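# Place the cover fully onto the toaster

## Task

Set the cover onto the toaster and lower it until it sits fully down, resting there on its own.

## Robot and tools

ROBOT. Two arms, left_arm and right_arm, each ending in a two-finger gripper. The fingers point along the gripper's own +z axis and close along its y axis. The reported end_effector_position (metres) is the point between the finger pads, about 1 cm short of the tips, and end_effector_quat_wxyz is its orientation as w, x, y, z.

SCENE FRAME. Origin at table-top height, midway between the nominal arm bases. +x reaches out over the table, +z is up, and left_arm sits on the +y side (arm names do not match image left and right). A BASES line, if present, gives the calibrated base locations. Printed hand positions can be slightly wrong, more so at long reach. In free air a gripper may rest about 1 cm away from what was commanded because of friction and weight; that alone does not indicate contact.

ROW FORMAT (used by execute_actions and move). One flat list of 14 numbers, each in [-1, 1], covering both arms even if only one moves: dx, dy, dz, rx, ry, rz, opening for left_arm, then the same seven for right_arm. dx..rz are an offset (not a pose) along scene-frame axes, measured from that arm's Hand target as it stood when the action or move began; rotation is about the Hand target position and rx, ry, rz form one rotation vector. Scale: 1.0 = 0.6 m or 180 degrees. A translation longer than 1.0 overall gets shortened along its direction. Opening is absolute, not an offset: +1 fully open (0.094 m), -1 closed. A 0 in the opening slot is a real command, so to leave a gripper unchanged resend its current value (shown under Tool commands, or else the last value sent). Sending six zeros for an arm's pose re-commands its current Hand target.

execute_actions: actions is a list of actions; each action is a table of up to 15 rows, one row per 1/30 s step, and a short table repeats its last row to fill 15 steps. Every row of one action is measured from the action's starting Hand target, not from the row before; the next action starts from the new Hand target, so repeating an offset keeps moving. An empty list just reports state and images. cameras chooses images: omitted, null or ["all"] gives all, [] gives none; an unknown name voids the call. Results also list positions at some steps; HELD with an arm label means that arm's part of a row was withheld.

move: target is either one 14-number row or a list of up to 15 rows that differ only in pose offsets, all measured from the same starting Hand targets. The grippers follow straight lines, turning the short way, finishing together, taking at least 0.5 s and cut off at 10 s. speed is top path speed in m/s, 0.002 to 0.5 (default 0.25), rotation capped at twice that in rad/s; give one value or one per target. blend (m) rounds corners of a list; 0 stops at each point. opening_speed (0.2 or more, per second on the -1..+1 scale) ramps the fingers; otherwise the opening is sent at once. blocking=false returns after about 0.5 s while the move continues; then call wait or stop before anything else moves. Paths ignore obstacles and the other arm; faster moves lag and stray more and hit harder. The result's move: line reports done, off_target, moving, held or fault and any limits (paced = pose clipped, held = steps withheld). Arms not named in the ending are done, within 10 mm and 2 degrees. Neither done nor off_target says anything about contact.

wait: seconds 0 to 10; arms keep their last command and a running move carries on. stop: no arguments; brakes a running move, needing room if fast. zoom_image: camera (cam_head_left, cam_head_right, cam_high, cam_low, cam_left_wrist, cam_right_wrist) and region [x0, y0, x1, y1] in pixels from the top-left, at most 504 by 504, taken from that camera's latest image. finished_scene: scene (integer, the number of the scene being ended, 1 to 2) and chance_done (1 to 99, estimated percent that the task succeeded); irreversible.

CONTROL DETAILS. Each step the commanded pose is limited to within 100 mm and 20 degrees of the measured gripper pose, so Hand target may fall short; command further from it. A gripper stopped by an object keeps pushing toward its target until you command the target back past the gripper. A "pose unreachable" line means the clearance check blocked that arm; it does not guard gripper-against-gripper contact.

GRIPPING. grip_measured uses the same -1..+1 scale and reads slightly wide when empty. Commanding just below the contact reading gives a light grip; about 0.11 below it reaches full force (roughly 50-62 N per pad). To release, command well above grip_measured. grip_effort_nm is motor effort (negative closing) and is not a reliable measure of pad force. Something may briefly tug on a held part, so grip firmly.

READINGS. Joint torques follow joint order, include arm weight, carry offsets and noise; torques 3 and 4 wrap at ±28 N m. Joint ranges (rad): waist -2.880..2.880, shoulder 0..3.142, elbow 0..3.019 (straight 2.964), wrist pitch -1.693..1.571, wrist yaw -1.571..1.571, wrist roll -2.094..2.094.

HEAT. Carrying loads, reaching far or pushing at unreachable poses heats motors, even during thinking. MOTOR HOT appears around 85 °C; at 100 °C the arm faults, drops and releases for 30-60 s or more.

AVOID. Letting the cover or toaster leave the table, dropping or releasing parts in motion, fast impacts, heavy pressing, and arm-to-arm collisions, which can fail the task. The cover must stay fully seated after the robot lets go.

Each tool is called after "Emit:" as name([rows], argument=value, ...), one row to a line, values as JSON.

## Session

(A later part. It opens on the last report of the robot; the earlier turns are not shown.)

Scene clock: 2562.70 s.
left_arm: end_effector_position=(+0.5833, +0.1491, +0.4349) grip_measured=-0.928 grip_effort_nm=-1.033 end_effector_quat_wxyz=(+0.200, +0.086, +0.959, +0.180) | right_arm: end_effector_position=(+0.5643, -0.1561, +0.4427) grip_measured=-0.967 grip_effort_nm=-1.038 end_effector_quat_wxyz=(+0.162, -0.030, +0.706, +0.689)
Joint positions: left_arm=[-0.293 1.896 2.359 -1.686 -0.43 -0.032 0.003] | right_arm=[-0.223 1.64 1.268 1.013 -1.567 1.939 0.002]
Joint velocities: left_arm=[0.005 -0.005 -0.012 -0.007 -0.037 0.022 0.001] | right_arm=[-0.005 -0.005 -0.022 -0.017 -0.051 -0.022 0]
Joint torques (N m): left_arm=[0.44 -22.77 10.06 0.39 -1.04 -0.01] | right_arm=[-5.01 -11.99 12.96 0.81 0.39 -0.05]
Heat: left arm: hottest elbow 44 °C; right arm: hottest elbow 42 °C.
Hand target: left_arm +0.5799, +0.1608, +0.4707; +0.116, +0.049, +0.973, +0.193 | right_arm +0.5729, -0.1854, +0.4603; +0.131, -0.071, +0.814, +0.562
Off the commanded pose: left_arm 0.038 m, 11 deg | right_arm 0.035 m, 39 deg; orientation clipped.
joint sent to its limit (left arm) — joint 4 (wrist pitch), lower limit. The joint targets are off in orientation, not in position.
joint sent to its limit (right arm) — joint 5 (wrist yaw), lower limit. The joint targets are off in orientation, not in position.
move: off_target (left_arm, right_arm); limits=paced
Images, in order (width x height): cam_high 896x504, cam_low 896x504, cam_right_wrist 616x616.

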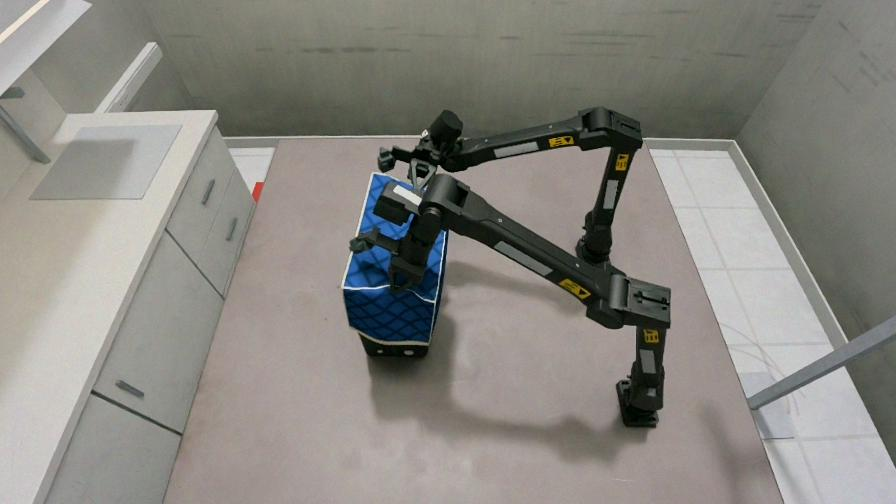

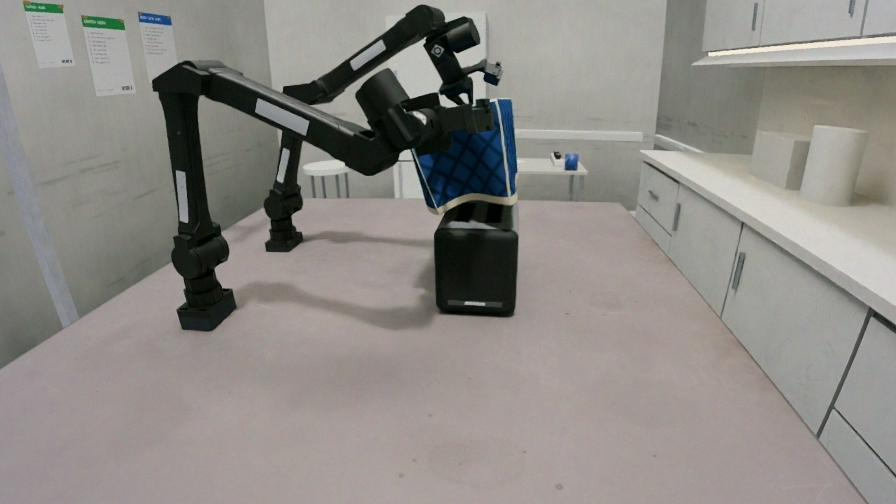

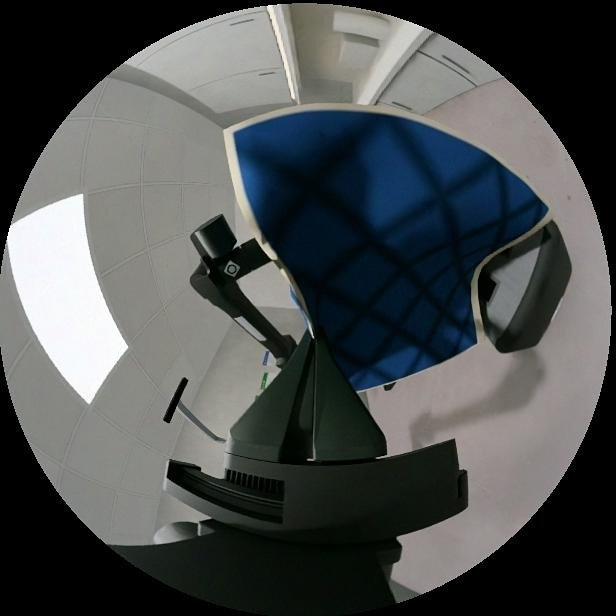

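Emit:
move([
  [0.0,-0.045,-0.04,0,0,0,-0.98,0.0,-0.06,-0.0,0,0,0,-0.98],
  [0.0,-0.045,-0.15,0,0,0,-0.98,0.0,-0.06,-0.11,0,0,0,-0.98],
], speed=0.12)

Emit:
zoom_image(camera="cam_low", region=[330, 60, 600, 330])

Emit:
zoom_image(camera="cam_high", region=[300, 150, 520, 400])

Scene clock: 2572.10 s.
left_arm: end_effector_position=(+0.5728, +0.1200, +0.3889) grip_measured=-0.928 grip_effort_nm=-1.028 end_effector_quat_wxyz=(+0.165, +0.068, +0.968, +0.176) | right_arm: end_effector_position=(+0.5653, -0.1866, +0.4069) grip_measured=-0.967 grip_effort_nm=-1.033 end_effector_quat_wxyz=(+0.200, -0.029, +0.706, +0.679)
Joint positions: left_arm=[-0.342 1.904 2.259 -1.684 -0.428 -0.144 0.003] | right_arm=[-0.279 1.67 1.208 1.089 -1.567 1.87 0.002]
Joint velocities: left_arm=[0.005 -0.005 0.007 -0.022 -0.007 -0.007 -0.001] | right_arm=[-0.005 0.005 -0.012 -0.012 -0.051 0.037 0]
Joint torques (N m): left_arm=[1.9 -19.25 7.02 0.24 -0.83 -0.05] | right_arm=[-5.6 -10.4 8.51 1.14 0.39 -0.2]
Heat: left arm: hottest elbow 44 °C; right arm: hottest elbow 41 °C.
Hand target: left_arm +0.5794, +0.1357, +0.3802; +0.116, +0.047, +0.973, +0.194 | right_arm +0.5723, -0.2211, +0.3941; +0.132, -0.069, +0.812, +0.564
Off the commanded pose: left_arm 0.018 m, 6 deg | right_arm 0.038 m, 21 deg; orientation clipped.
joint sent to its limit (left arm) — joint 4 (wrist pitch), lower limit. The joint targets are off in orientation, not in position.
joint sent to its limit (right arm) — joint 5 (wrist yaw), lower limit. The joint targets are off in orientation, not in position.
move: off_target (left_arm, right_arm); limits=paced

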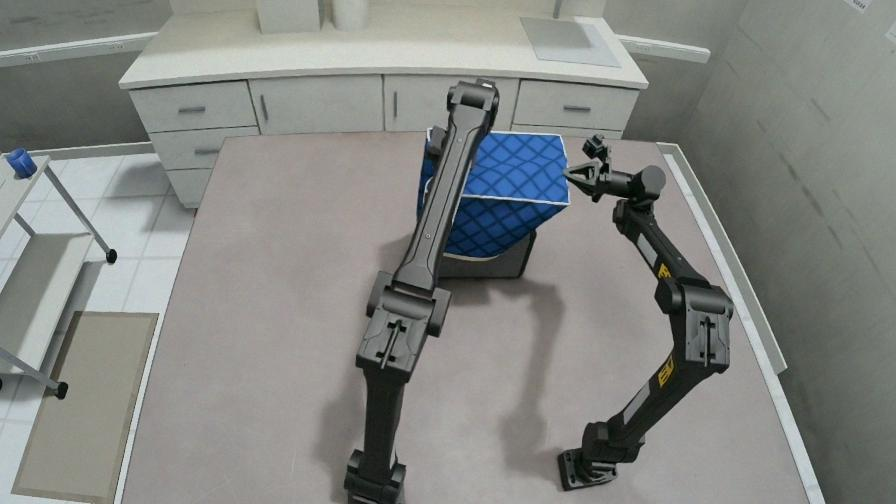

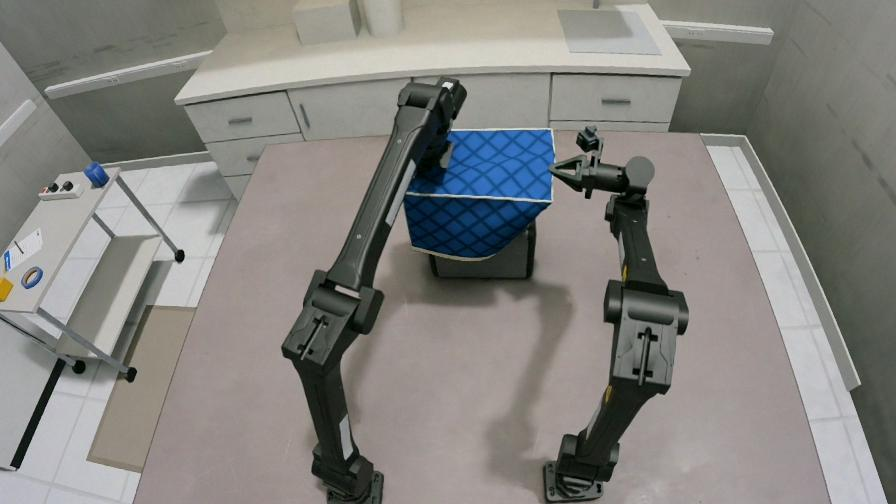

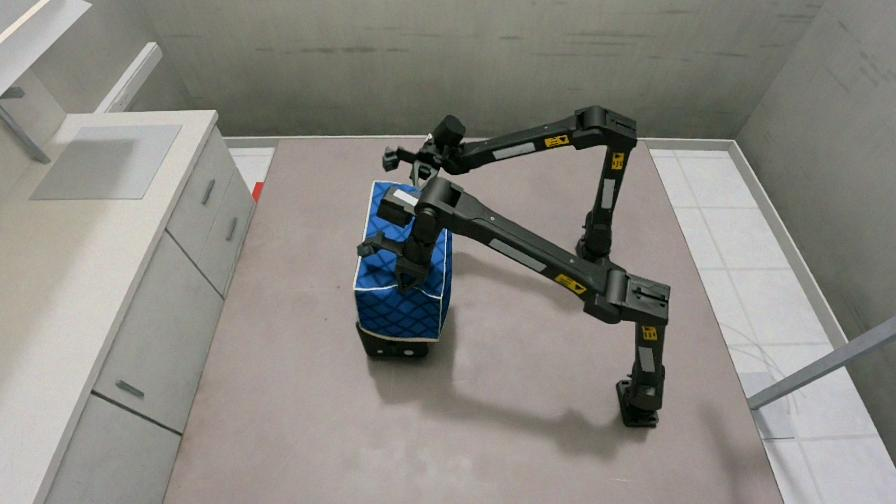

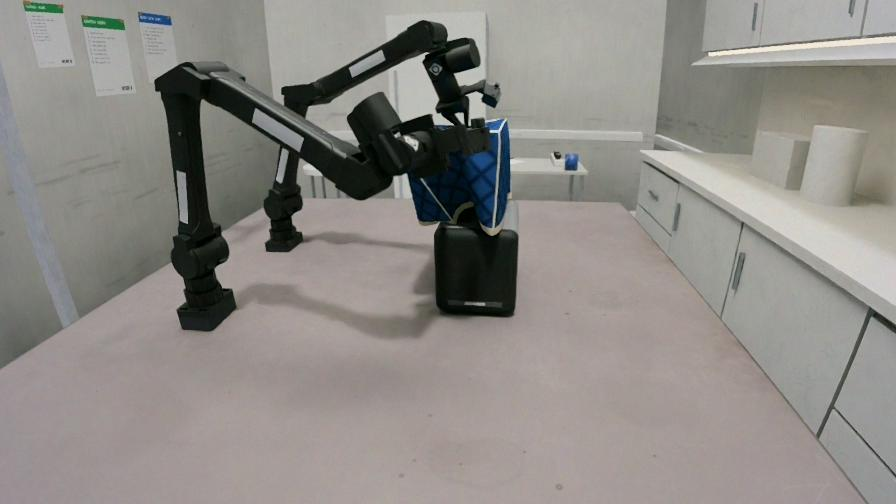

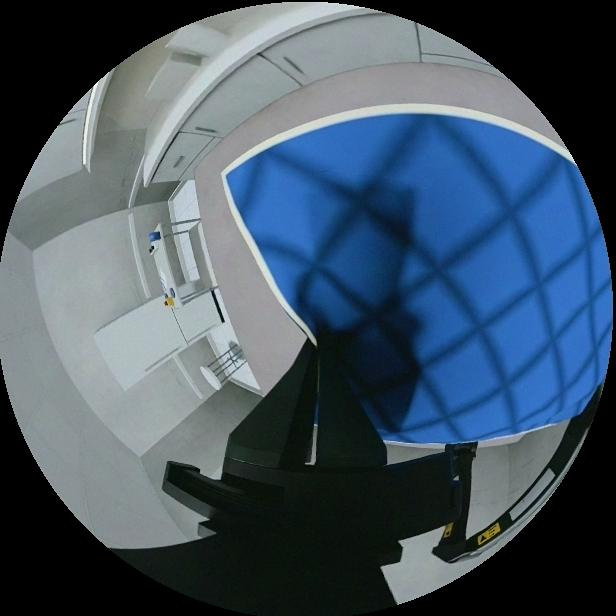

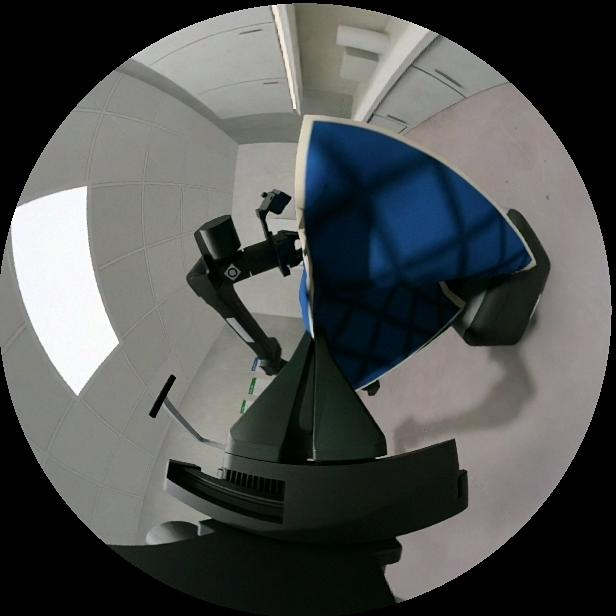

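Scaled by 1.867.

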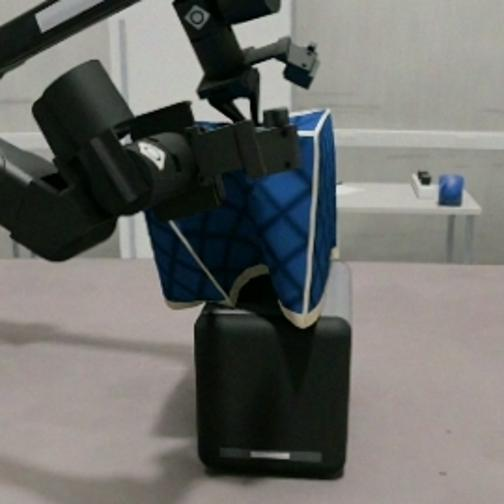

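Scaled by 2.016.

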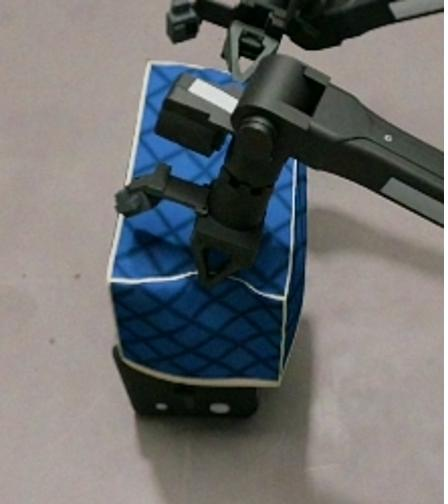

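Emit:
move([
  [0.02,-0.06,0.03,0,0,0,-0.98,0.02,-0.07,0.0,0,0,0,-0.98],
  [0.04,-0.06,0.03,0,0,0,-0.98,0.04,-0.07,-0.07,0,0,0,-0.98],
], speed=0.12, cameras=["cam_low","cam_high","cam_right_wrist"])

Emit:
zoom_image(camera="cam_low", region=[330, 60, 600, 330])

Scene clock: 2579.67 s.
left_arm: end_effector_position=(+0.5924, +0.0812, +0.3874) grip_measured=-0.928 grip_effort_nm=-1.028 end_effector_quat_wxyz=(+0.187, +0.077, +0.965, +0.167) | right_arm: end_effector_position=(+0.5854, -0.2277, +0.3595) grip_measured=-0.968 grip_effort_nm=-1.033 end_effector_quat_wxyz=(+0.224, -0.009, +0.706, +0.672)
Joint positions: left_arm=[-0.388 1.981 2.37 -1.682 -0.429 -0.162 0.003] | right_arm=[-0.342 1.766 1.208 1.121 -1.567 1.799 0.002]
Joint velocities: left_arm=[0.005 0.005 0.007 -0.002 -0.022 0.007 0] | right_arm=[0.005 0.005 -0.002 -0.002 -0.037 0.007 0]
Joint torques (N m): left_arm=[1.55 -20.95 9.96 0.13 -1.16 0.09] | right_arm=[-5.42 -10.52 10.56 0.95 0.34 -0.1]
Heat: left arm: hottest elbow 44 °C; right arm: hottest elbow 41 °C.
Hand target: left_arm +0.6034, +0.0992, +0.3978; +0.115, +0.048, +0.973, +0.194 | right_arm +0.5960, -0.2631, +0.3514; +0.138, -0.065, +0.807, +0.571
Off the commanded pose: left_arm 0.024 m, 9 deg | right_arm 0.038 m, 21 deg; orientation clipped.
joint sent to its limit (left arm) — joint 4 (wrist pitch), lower limit. The joint targets are off in orientation, not in position.
joint sent to its limit (right arm) — joint 5 (wrist yaw), lower limit. The joint targets are off in orientation, not in position.
move: off_target (left_arm, right_arm); limits=paced
Images, in order (width x height): cam_high 896x504, cam_low 896x504, cam_right_wrist 616x616.

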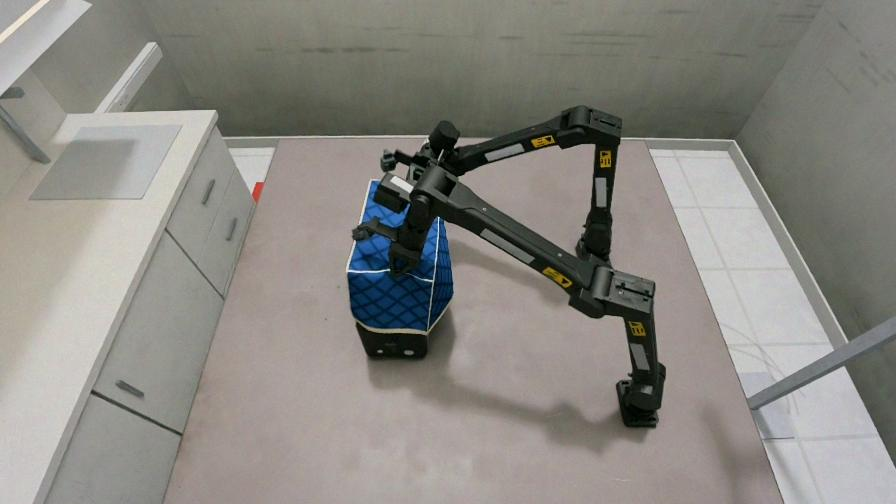

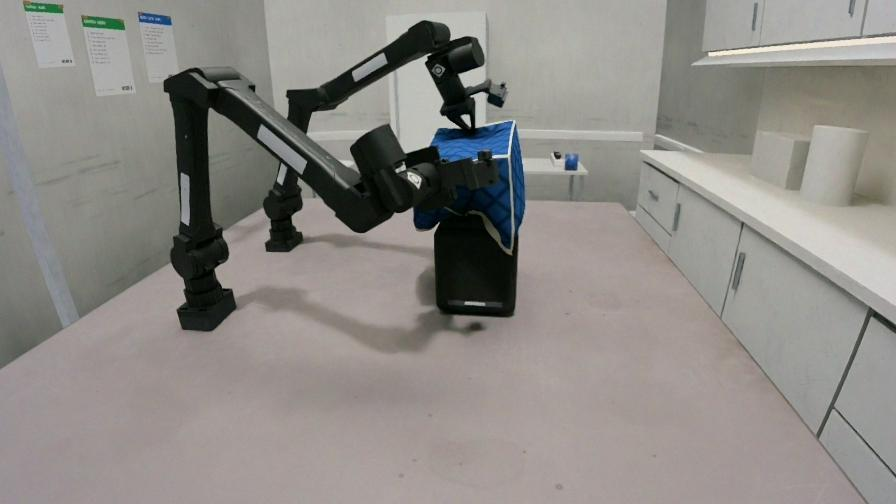

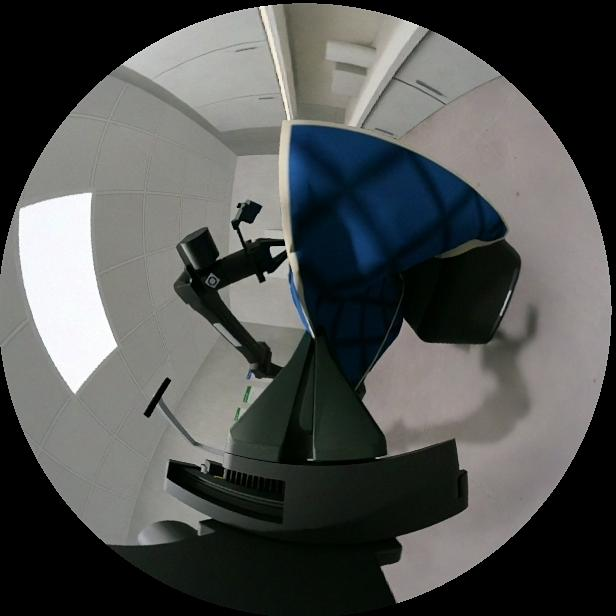

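Scaled by 1.867.

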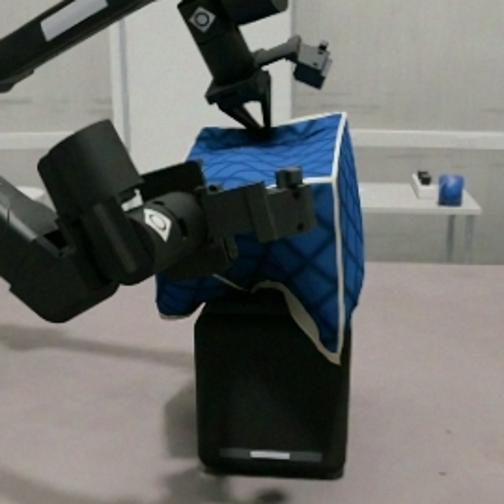

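Emit:
move([
  [0.0,-0.03,0.0,0,0,0,-0.98,0.0,-0.04,0.06,0,0,0,-0.98],
  [0.0,-0.03,-0.02,0,0,0,-0.98,0.0,-0.04,-0.01,0,0,0,-0.98],
  [0.0,0.01,-0.04,0,0,0,-0.98,0.0,0.02,-0.06,0,0,0,-0.98],
], speed=0.12, cameras=["cam_low","cam_high","cam_right_wrist"])

Emit:
zoom_image(camera="cam_low", region=[330, 60, 600, 330])

Scene clock: 2587.87 s.
left_arm: end_effector_position=(+0.5914, +0.0670, +0.3794) grip_measured=-0.928 grip_effort_nm=-1.028 end_effector_quat_wxyz=(+0.184, +0.081, +0.966, +0.165) | right_arm: end_effector_position=(+0.5907, -0.2389, +0.3409) grip_measured=-0.968 grip_effort_nm=-1.053 end_effector_quat_wxyz=(+0.245, -0.020, +0.706, +0.664)
Joint positions: left_arm=[-0.409 1.994 2.37 -1.682 -0.429 -0.179 0.003] | right_arm=[-0.358 1.801 1.205 1.134 -1.567 1.728 0.002]
Joint velocities: left_arm=[-0.005 -0.005 0.007 0.002 -0.081 -0.007 -0.001] | right_arm=[-0.005 -0.005 0.007 -0.017 -0.051 0.007 0]
Joint torques (N m): left_arm=[4.25 -21.13 6.83 0.06 -0.94 0.11] | right_arm=[-2.37 -10.52 7.3 0.98 0.32 -0.09]
Heat: left arm: hottest elbow 44 °C; right arm: hottest elbow 41 °C.
Hand target: left_arm +0.6034, +0.1055, +0.3739; +0.115, +0.048, +0.973, +0.194 | right_arm +0.5956, -0.2509, +0.3155; +0.141, -0.064, +0.804, +0.574
Off the commanded pose: left_arm 0.040 m, 9 deg | right_arm 0.029 m, 21 deg; orientation clipped.
joint sent to its limit (left arm) — joint 4 (wrist pitch), lower limit. The joint targets are off in orientation, not in position.
joint sent to its limit (right arm) — joint 5 (wrist yaw), lower limit. The joint targets are off in orientation, not in position.
move: off_target (left_arm, right_arm); limits=paced
Images, in order (width x height): cam_high 896x504, cam_low 896x504, cam_right_wrist 616x616.

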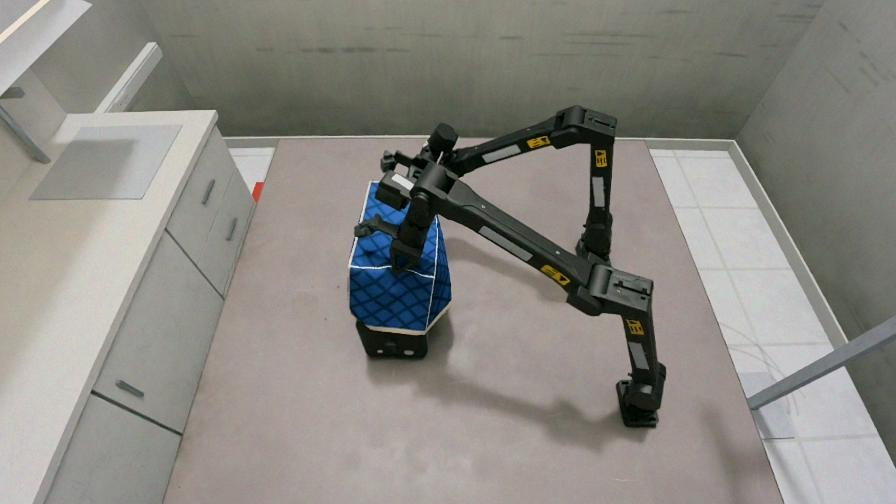

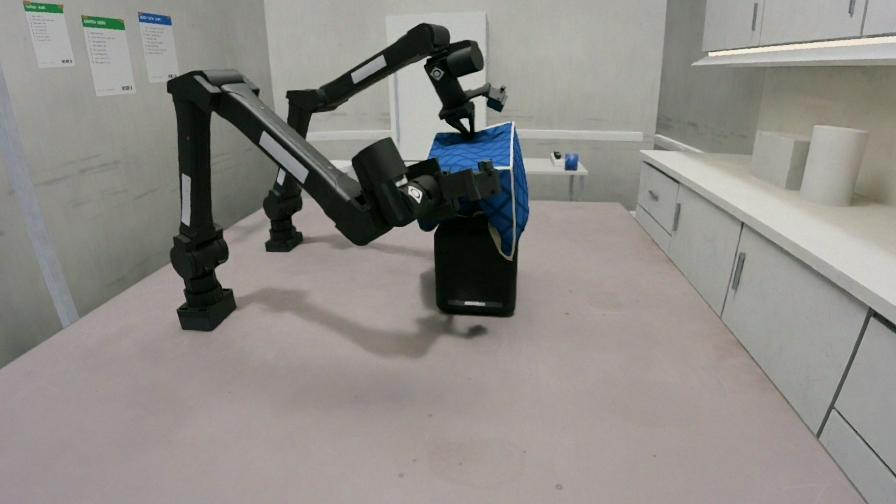

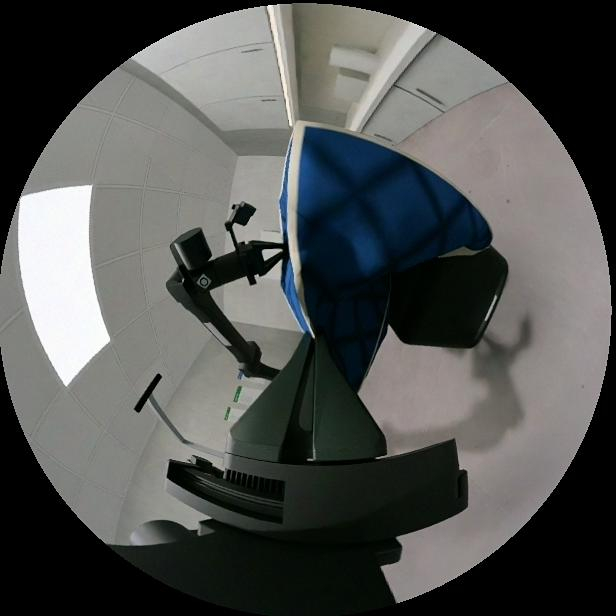

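Scaled by 1.867.

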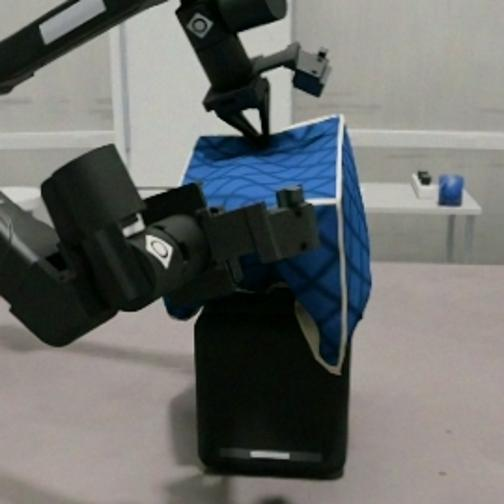

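Emit:
move([
  [-0.01,-0.07,0.12,0,0,0,-0.98,-0.01,0.0,0.18,0,0,0,-0.98],
  [-0.01,-0.1,0.12,0,0,0,-0.98,-0.01,-0.05,0.18,0,0,0,-0.98],
  [0.0,-0.1,0.1,0,0,0,-0.98,0.0,-0.05,0.08,0,0,0,-0.98],
], speed=0.12, cameras=["cam_low","cam_high","cam_right_wrist"])

Emit:
zoom_image(camera="cam_low", region=[330, 60, 600, 330])

Scene clock: 2597.43 s.
left_arm: end_effector_position=(+0.5961, +0.0376, +0.4224) grip_measured=-0.928 grip_effort_nm=-1.023 end_effector_quat_wxyz=(+0.242, +0.089, +0.952, +0.163) | right_arm: end_effector_position=(+0.5906, -0.2625, +0.3740) grip_measured=-0.968 grip_effort_nm=-1.028 end_effector_quat_wxyz=(+0.247, +0.006, +0.706, +0.663)
Joint positions: left_arm=[-0.456 2.018 2.502 -1.682 -0.472 -0.174 0.003] | right_arm=[-0.398 1.752 1.243 1.016 -1.567 1.73 0.002]
Joint velocities: left_arm=[-0.005 0.005 -0.002 0.007 -0.066 0.007 0] | right_arm=[-0.005 0.005 -0.007 -0.012 -0.051 -0.11 0]
Joint torques (N m): left_arm=[0.91 -20.89 10.06 0.24 -0.61 -0.03] | right_arm=[-3.14 -11.22 9.46 1.16 0.31 -0.11]
Heat: left arm: hottest elbow 43 °C; right arm: hottest elbow 41 °C.
Hand target: left_arm +0.6032, +0.0447, +0.4330; +0.115, +0.049, +0.973, +0.193 | right_arm +0.5962, -0.2810, +0.3633; +0.146, -0.060, +0.800, +0.579
Off the commanded pose: left_arm 0.016 m, 16 deg | right_arm 0.022 m, 21 deg; orientation clipped.
joint sent to its limit (left arm) — joint 4 (wrist pitch), lower limit. The joint targets are off in orientation, not in position.
joint sent to its limit (right arm) — joint 5 (wrist yaw), lower limit. The joint targets are off in orientation, not in position.
move: off_target (left_arm, right_arm); limits=paced
Images, in order (width x height): cam_high 896x504, cam_low 896x504, cam_right_wrist 616x616.

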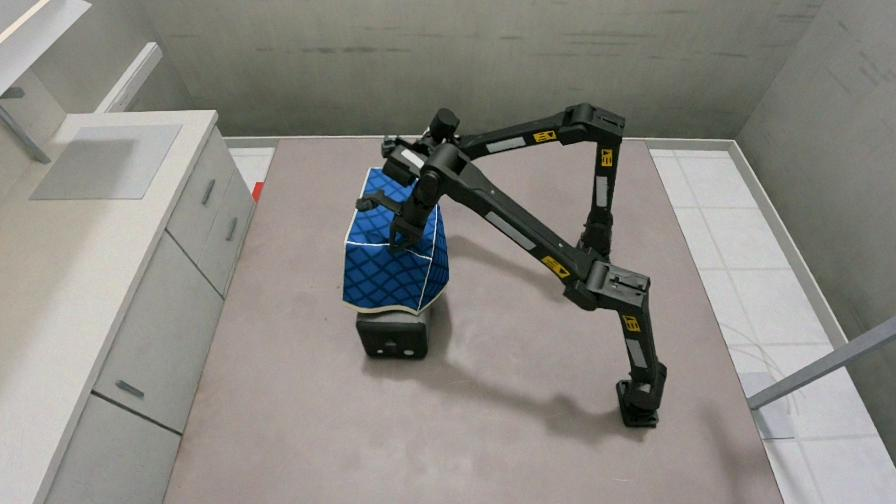

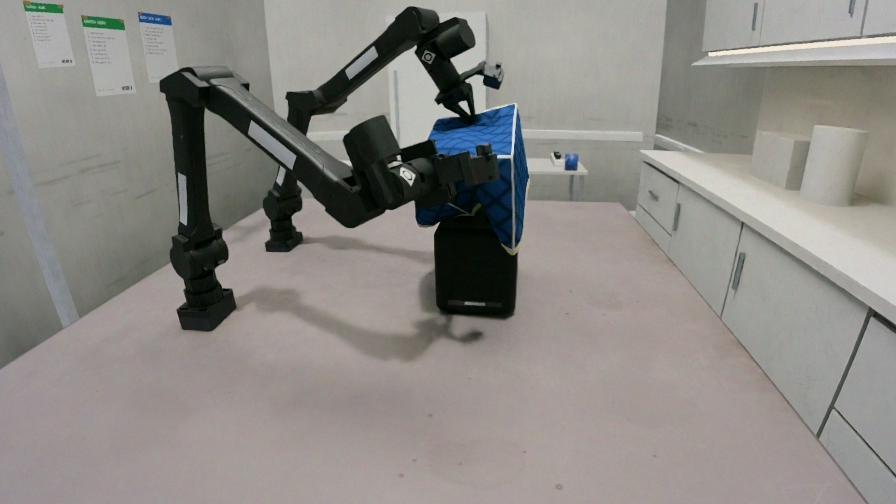

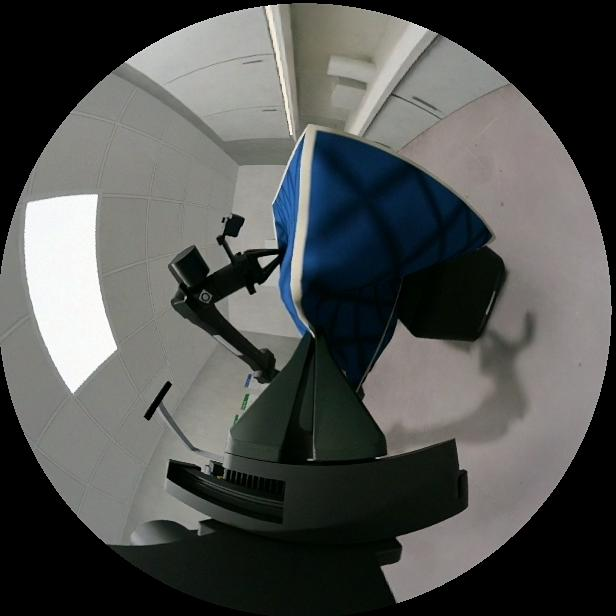

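Scaled by 1.867.

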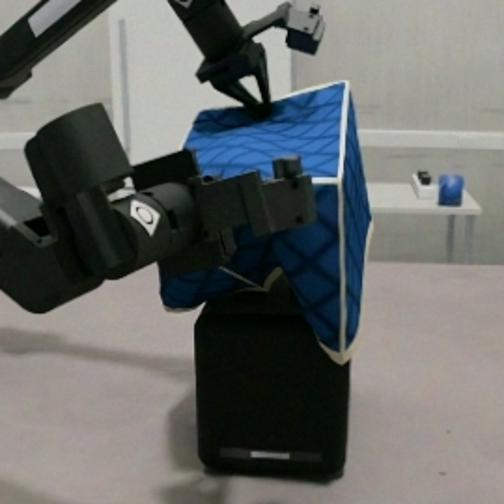

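Emit:
move([
  [0.0,-0.07,0.02,0,0,0,-0.98,0.0,-0.08,0.06,0,0,0,-0.98],
  [0.0,-0.09,0.03,0,0,0,-0.98,0.0,-0.1,-0.01,0,0,0,-0.98],
], speed=0.12, cameras=["cam_low","cam_high","cam_right_wrist"])

Emit:
zoom_image(camera="cam_low", region=[330, 60, 600, 330])

Scene clock: 2603.63 s.
left_arm: end_effector_position=(+0.5976, -0.0159, +0.4363) grip_measured=-0.928 grip_effort_nm=-1.023 end_effector_quat_wxyz=(+0.281, +0.101, +0.943, +0.145) | right_arm: end_effector_position=(+0.5905, -0.3127, +0.3659) grip_measured=-0.968 grip_effort_nm=-1.028 end_effector_quat_wxyz=(+0.277, +0.032, +0.706, +0.651)
Joint positions: left_arm=[-0.528 2.084 2.635 -1.682 -0.486 -0.2 0.003] | right_arm=[-0.481 1.77 1.249 0.998 -1.567 1.691 0.002]
Joint velocities: left_arm=[-0.024 -0.005 -0.012 0.007 -0.007 0.022 0] | right_arm=[-0.015 0.005 0.022 0.002 -0.007 0.007 0.001]
Joint torques (N m): left_arm=[0.73 -21.66 10.18 0.4 -0.92 -0.02] | right_arm=[-4.01 -11.05 10.61 1.06 0.3 -0.06]
Heat: left arm: hottest elbow 44 °C; right arm: hottest elbow 41 °C.
Hand target: left_arm +0.6031, -0.0097, +0.4504; +0.123, +0.053, +0.972, +0.191 | right_arm +0.5964, -0.3408, +0.3569; +0.163, -0.048, +0.790, +0.589
Off the commanded pose: left_arm 0.017 m, 21 deg; orientation clipped | right_arm 0.030 m, 23 deg; orientation clipped.
joint sent to its limit (left arm) — joint 4 (wrist pitch), lower limit. The joint targets are off in orientation, not in position.
joint sent to its limit (right arm) — joint 5 (wrist yaw), lower limit. The joint targets are off in orientation, not in position.
move: off_target (left_arm, right_arm); limits=paced
Images, in order (width x height): cam_high 896x504, cam_low 896x504, cam_right_wrist 616x616.

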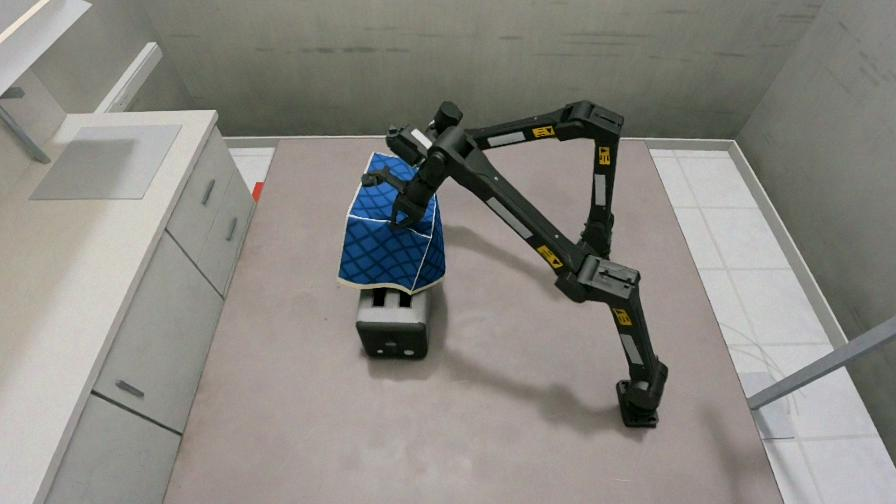

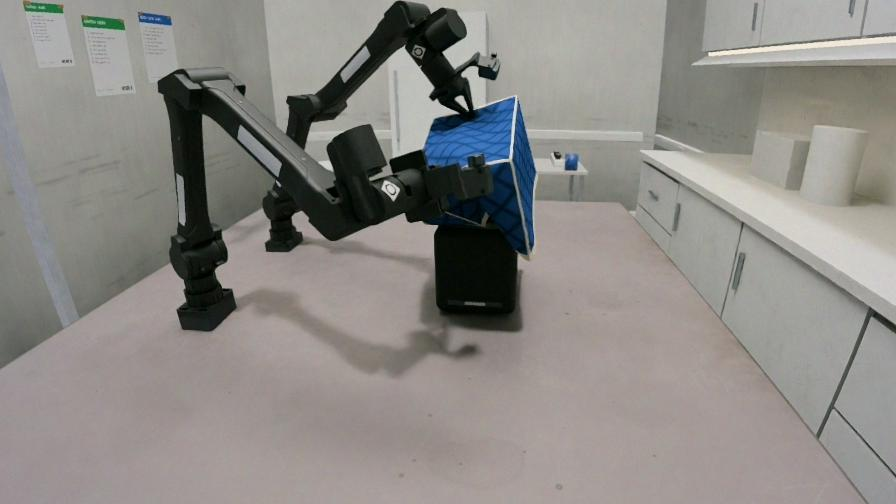

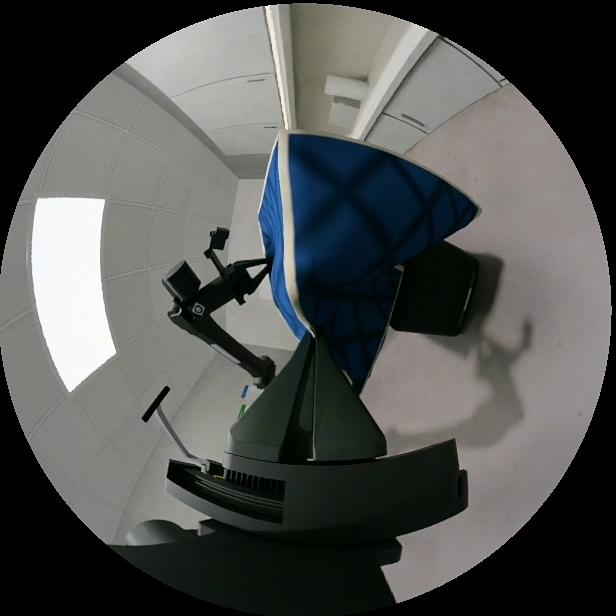

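Scaled by 1.867.

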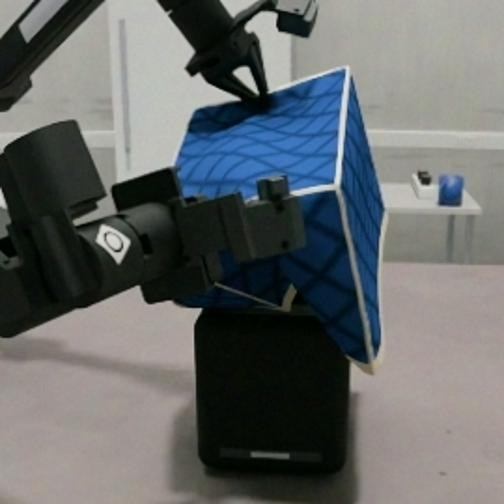

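Emit:
move([
  [-0.03,0,0.0,0,0,0,-0.98,-0.03,-0.01,-0.05,0,0,0,-0.98],
  [-0.03,0.02,-0.02,0,0,0,-0.98,-0.03,0.0,-0.16,0,0,0,-0.98],
], speed=0.12, cameras=["cam_low","cam_high","cam_right_wrist"])

Emit:
zoom_image(camera="cam_low", region=[330, 60, 600, 330])

Scene clock: 2610.20 s.
left_arm: end_effector_position=(+0.5899, -0.0274, +0.3943) grip_measured=-0.928 grip_effort_nm=-1.028 end_effector_quat_wxyz=(+0.239, +0.107, +0.954, +0.147) | right_arm: end_effector_position=(+0.5777, -0.3189, +0.2865) grip_measured=-0.968 grip_effort_nm=-1.043 end_effector_quat_wxyz=(+0.298, +0.023, +0.706, +0.642)
Joint positions: left_arm=[-0.543 2.083 2.538 -1.682 -0.464 -0.232 0.003] | right_arm=[-0.501 1.847 1.134 1.085 -1.567 1.54 0.001]
Joint velocities: left_arm=[-0.015 -0.005 -0.002 0.022 -0.095 -0.037 0.001] | right_arm=[-0.005 0.005 0.012 -0.022 0.081 0.022 0]
Joint torques (N m): left_arm=[1.96 -28.1 7.61 0.34 -1.14 -0.02] | right_arm=[-3.66 -10.34 6.99 1.01 0.23 -0.08]
Heat: left arm: hottest elbow 44 °C; right arm: hottest elbow 41 °C.
Hand target: left_arm +0.5850, +0.0028, +0.4383; +0.123, +0.052, +0.972, +0.191 | right_arm +0.5775, -0.3405, +0.2611; +0.169, -0.045, +0.787, +0.591
Off the commanded pose: left_arm 0.053 m, 16 deg | right_arm 0.034 m, 21 deg; orientation clipped.
joint sent to its limit (left arm) — joint 4 (wrist pitch), lower limit. The joint targets are off in orientation, not in position.
joint sent to its limit (right arm) — joint 5 (wrist yaw), lower limit. The joint targets are off in orientation, not in position.
move: off_target (left_arm, right_arm); limits=paced
Images, in order (width x height): cam_high 896x504, cam_low 896x504, cam_right_wrist 616x616.

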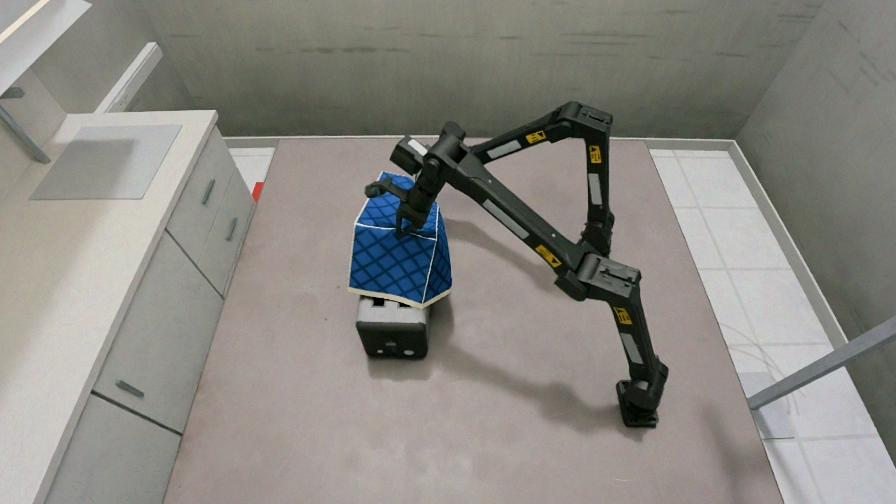

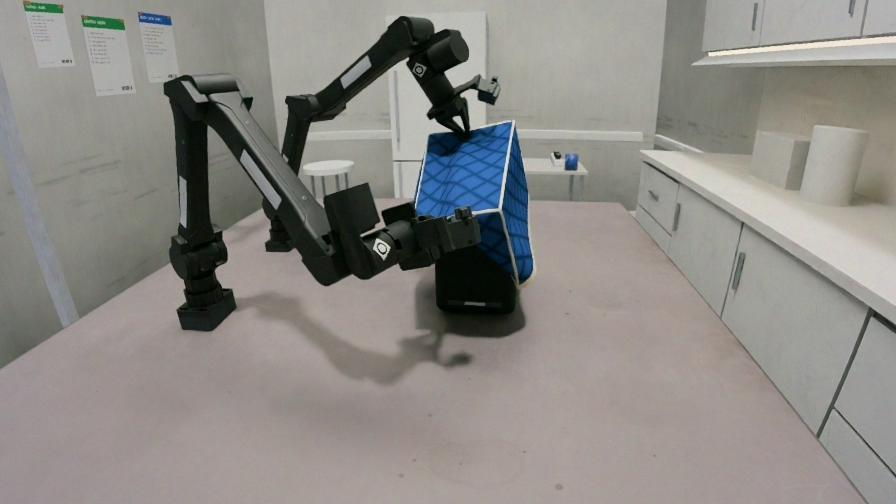

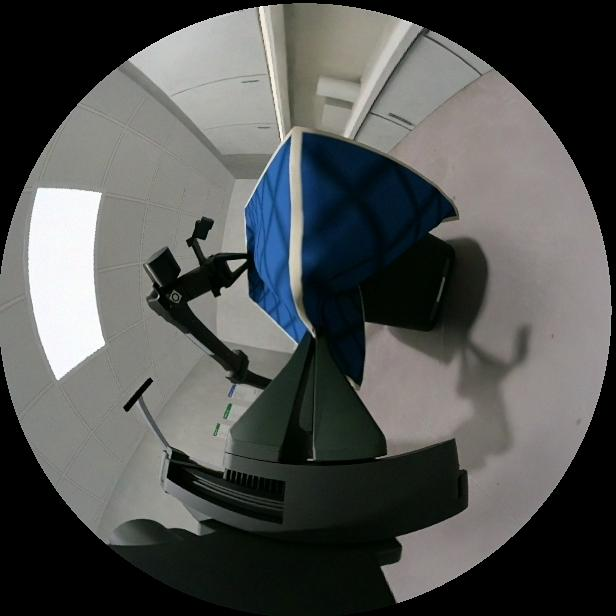

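Scaled by 1.867.

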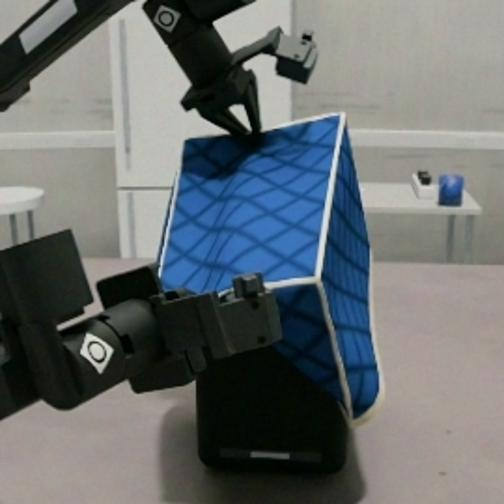

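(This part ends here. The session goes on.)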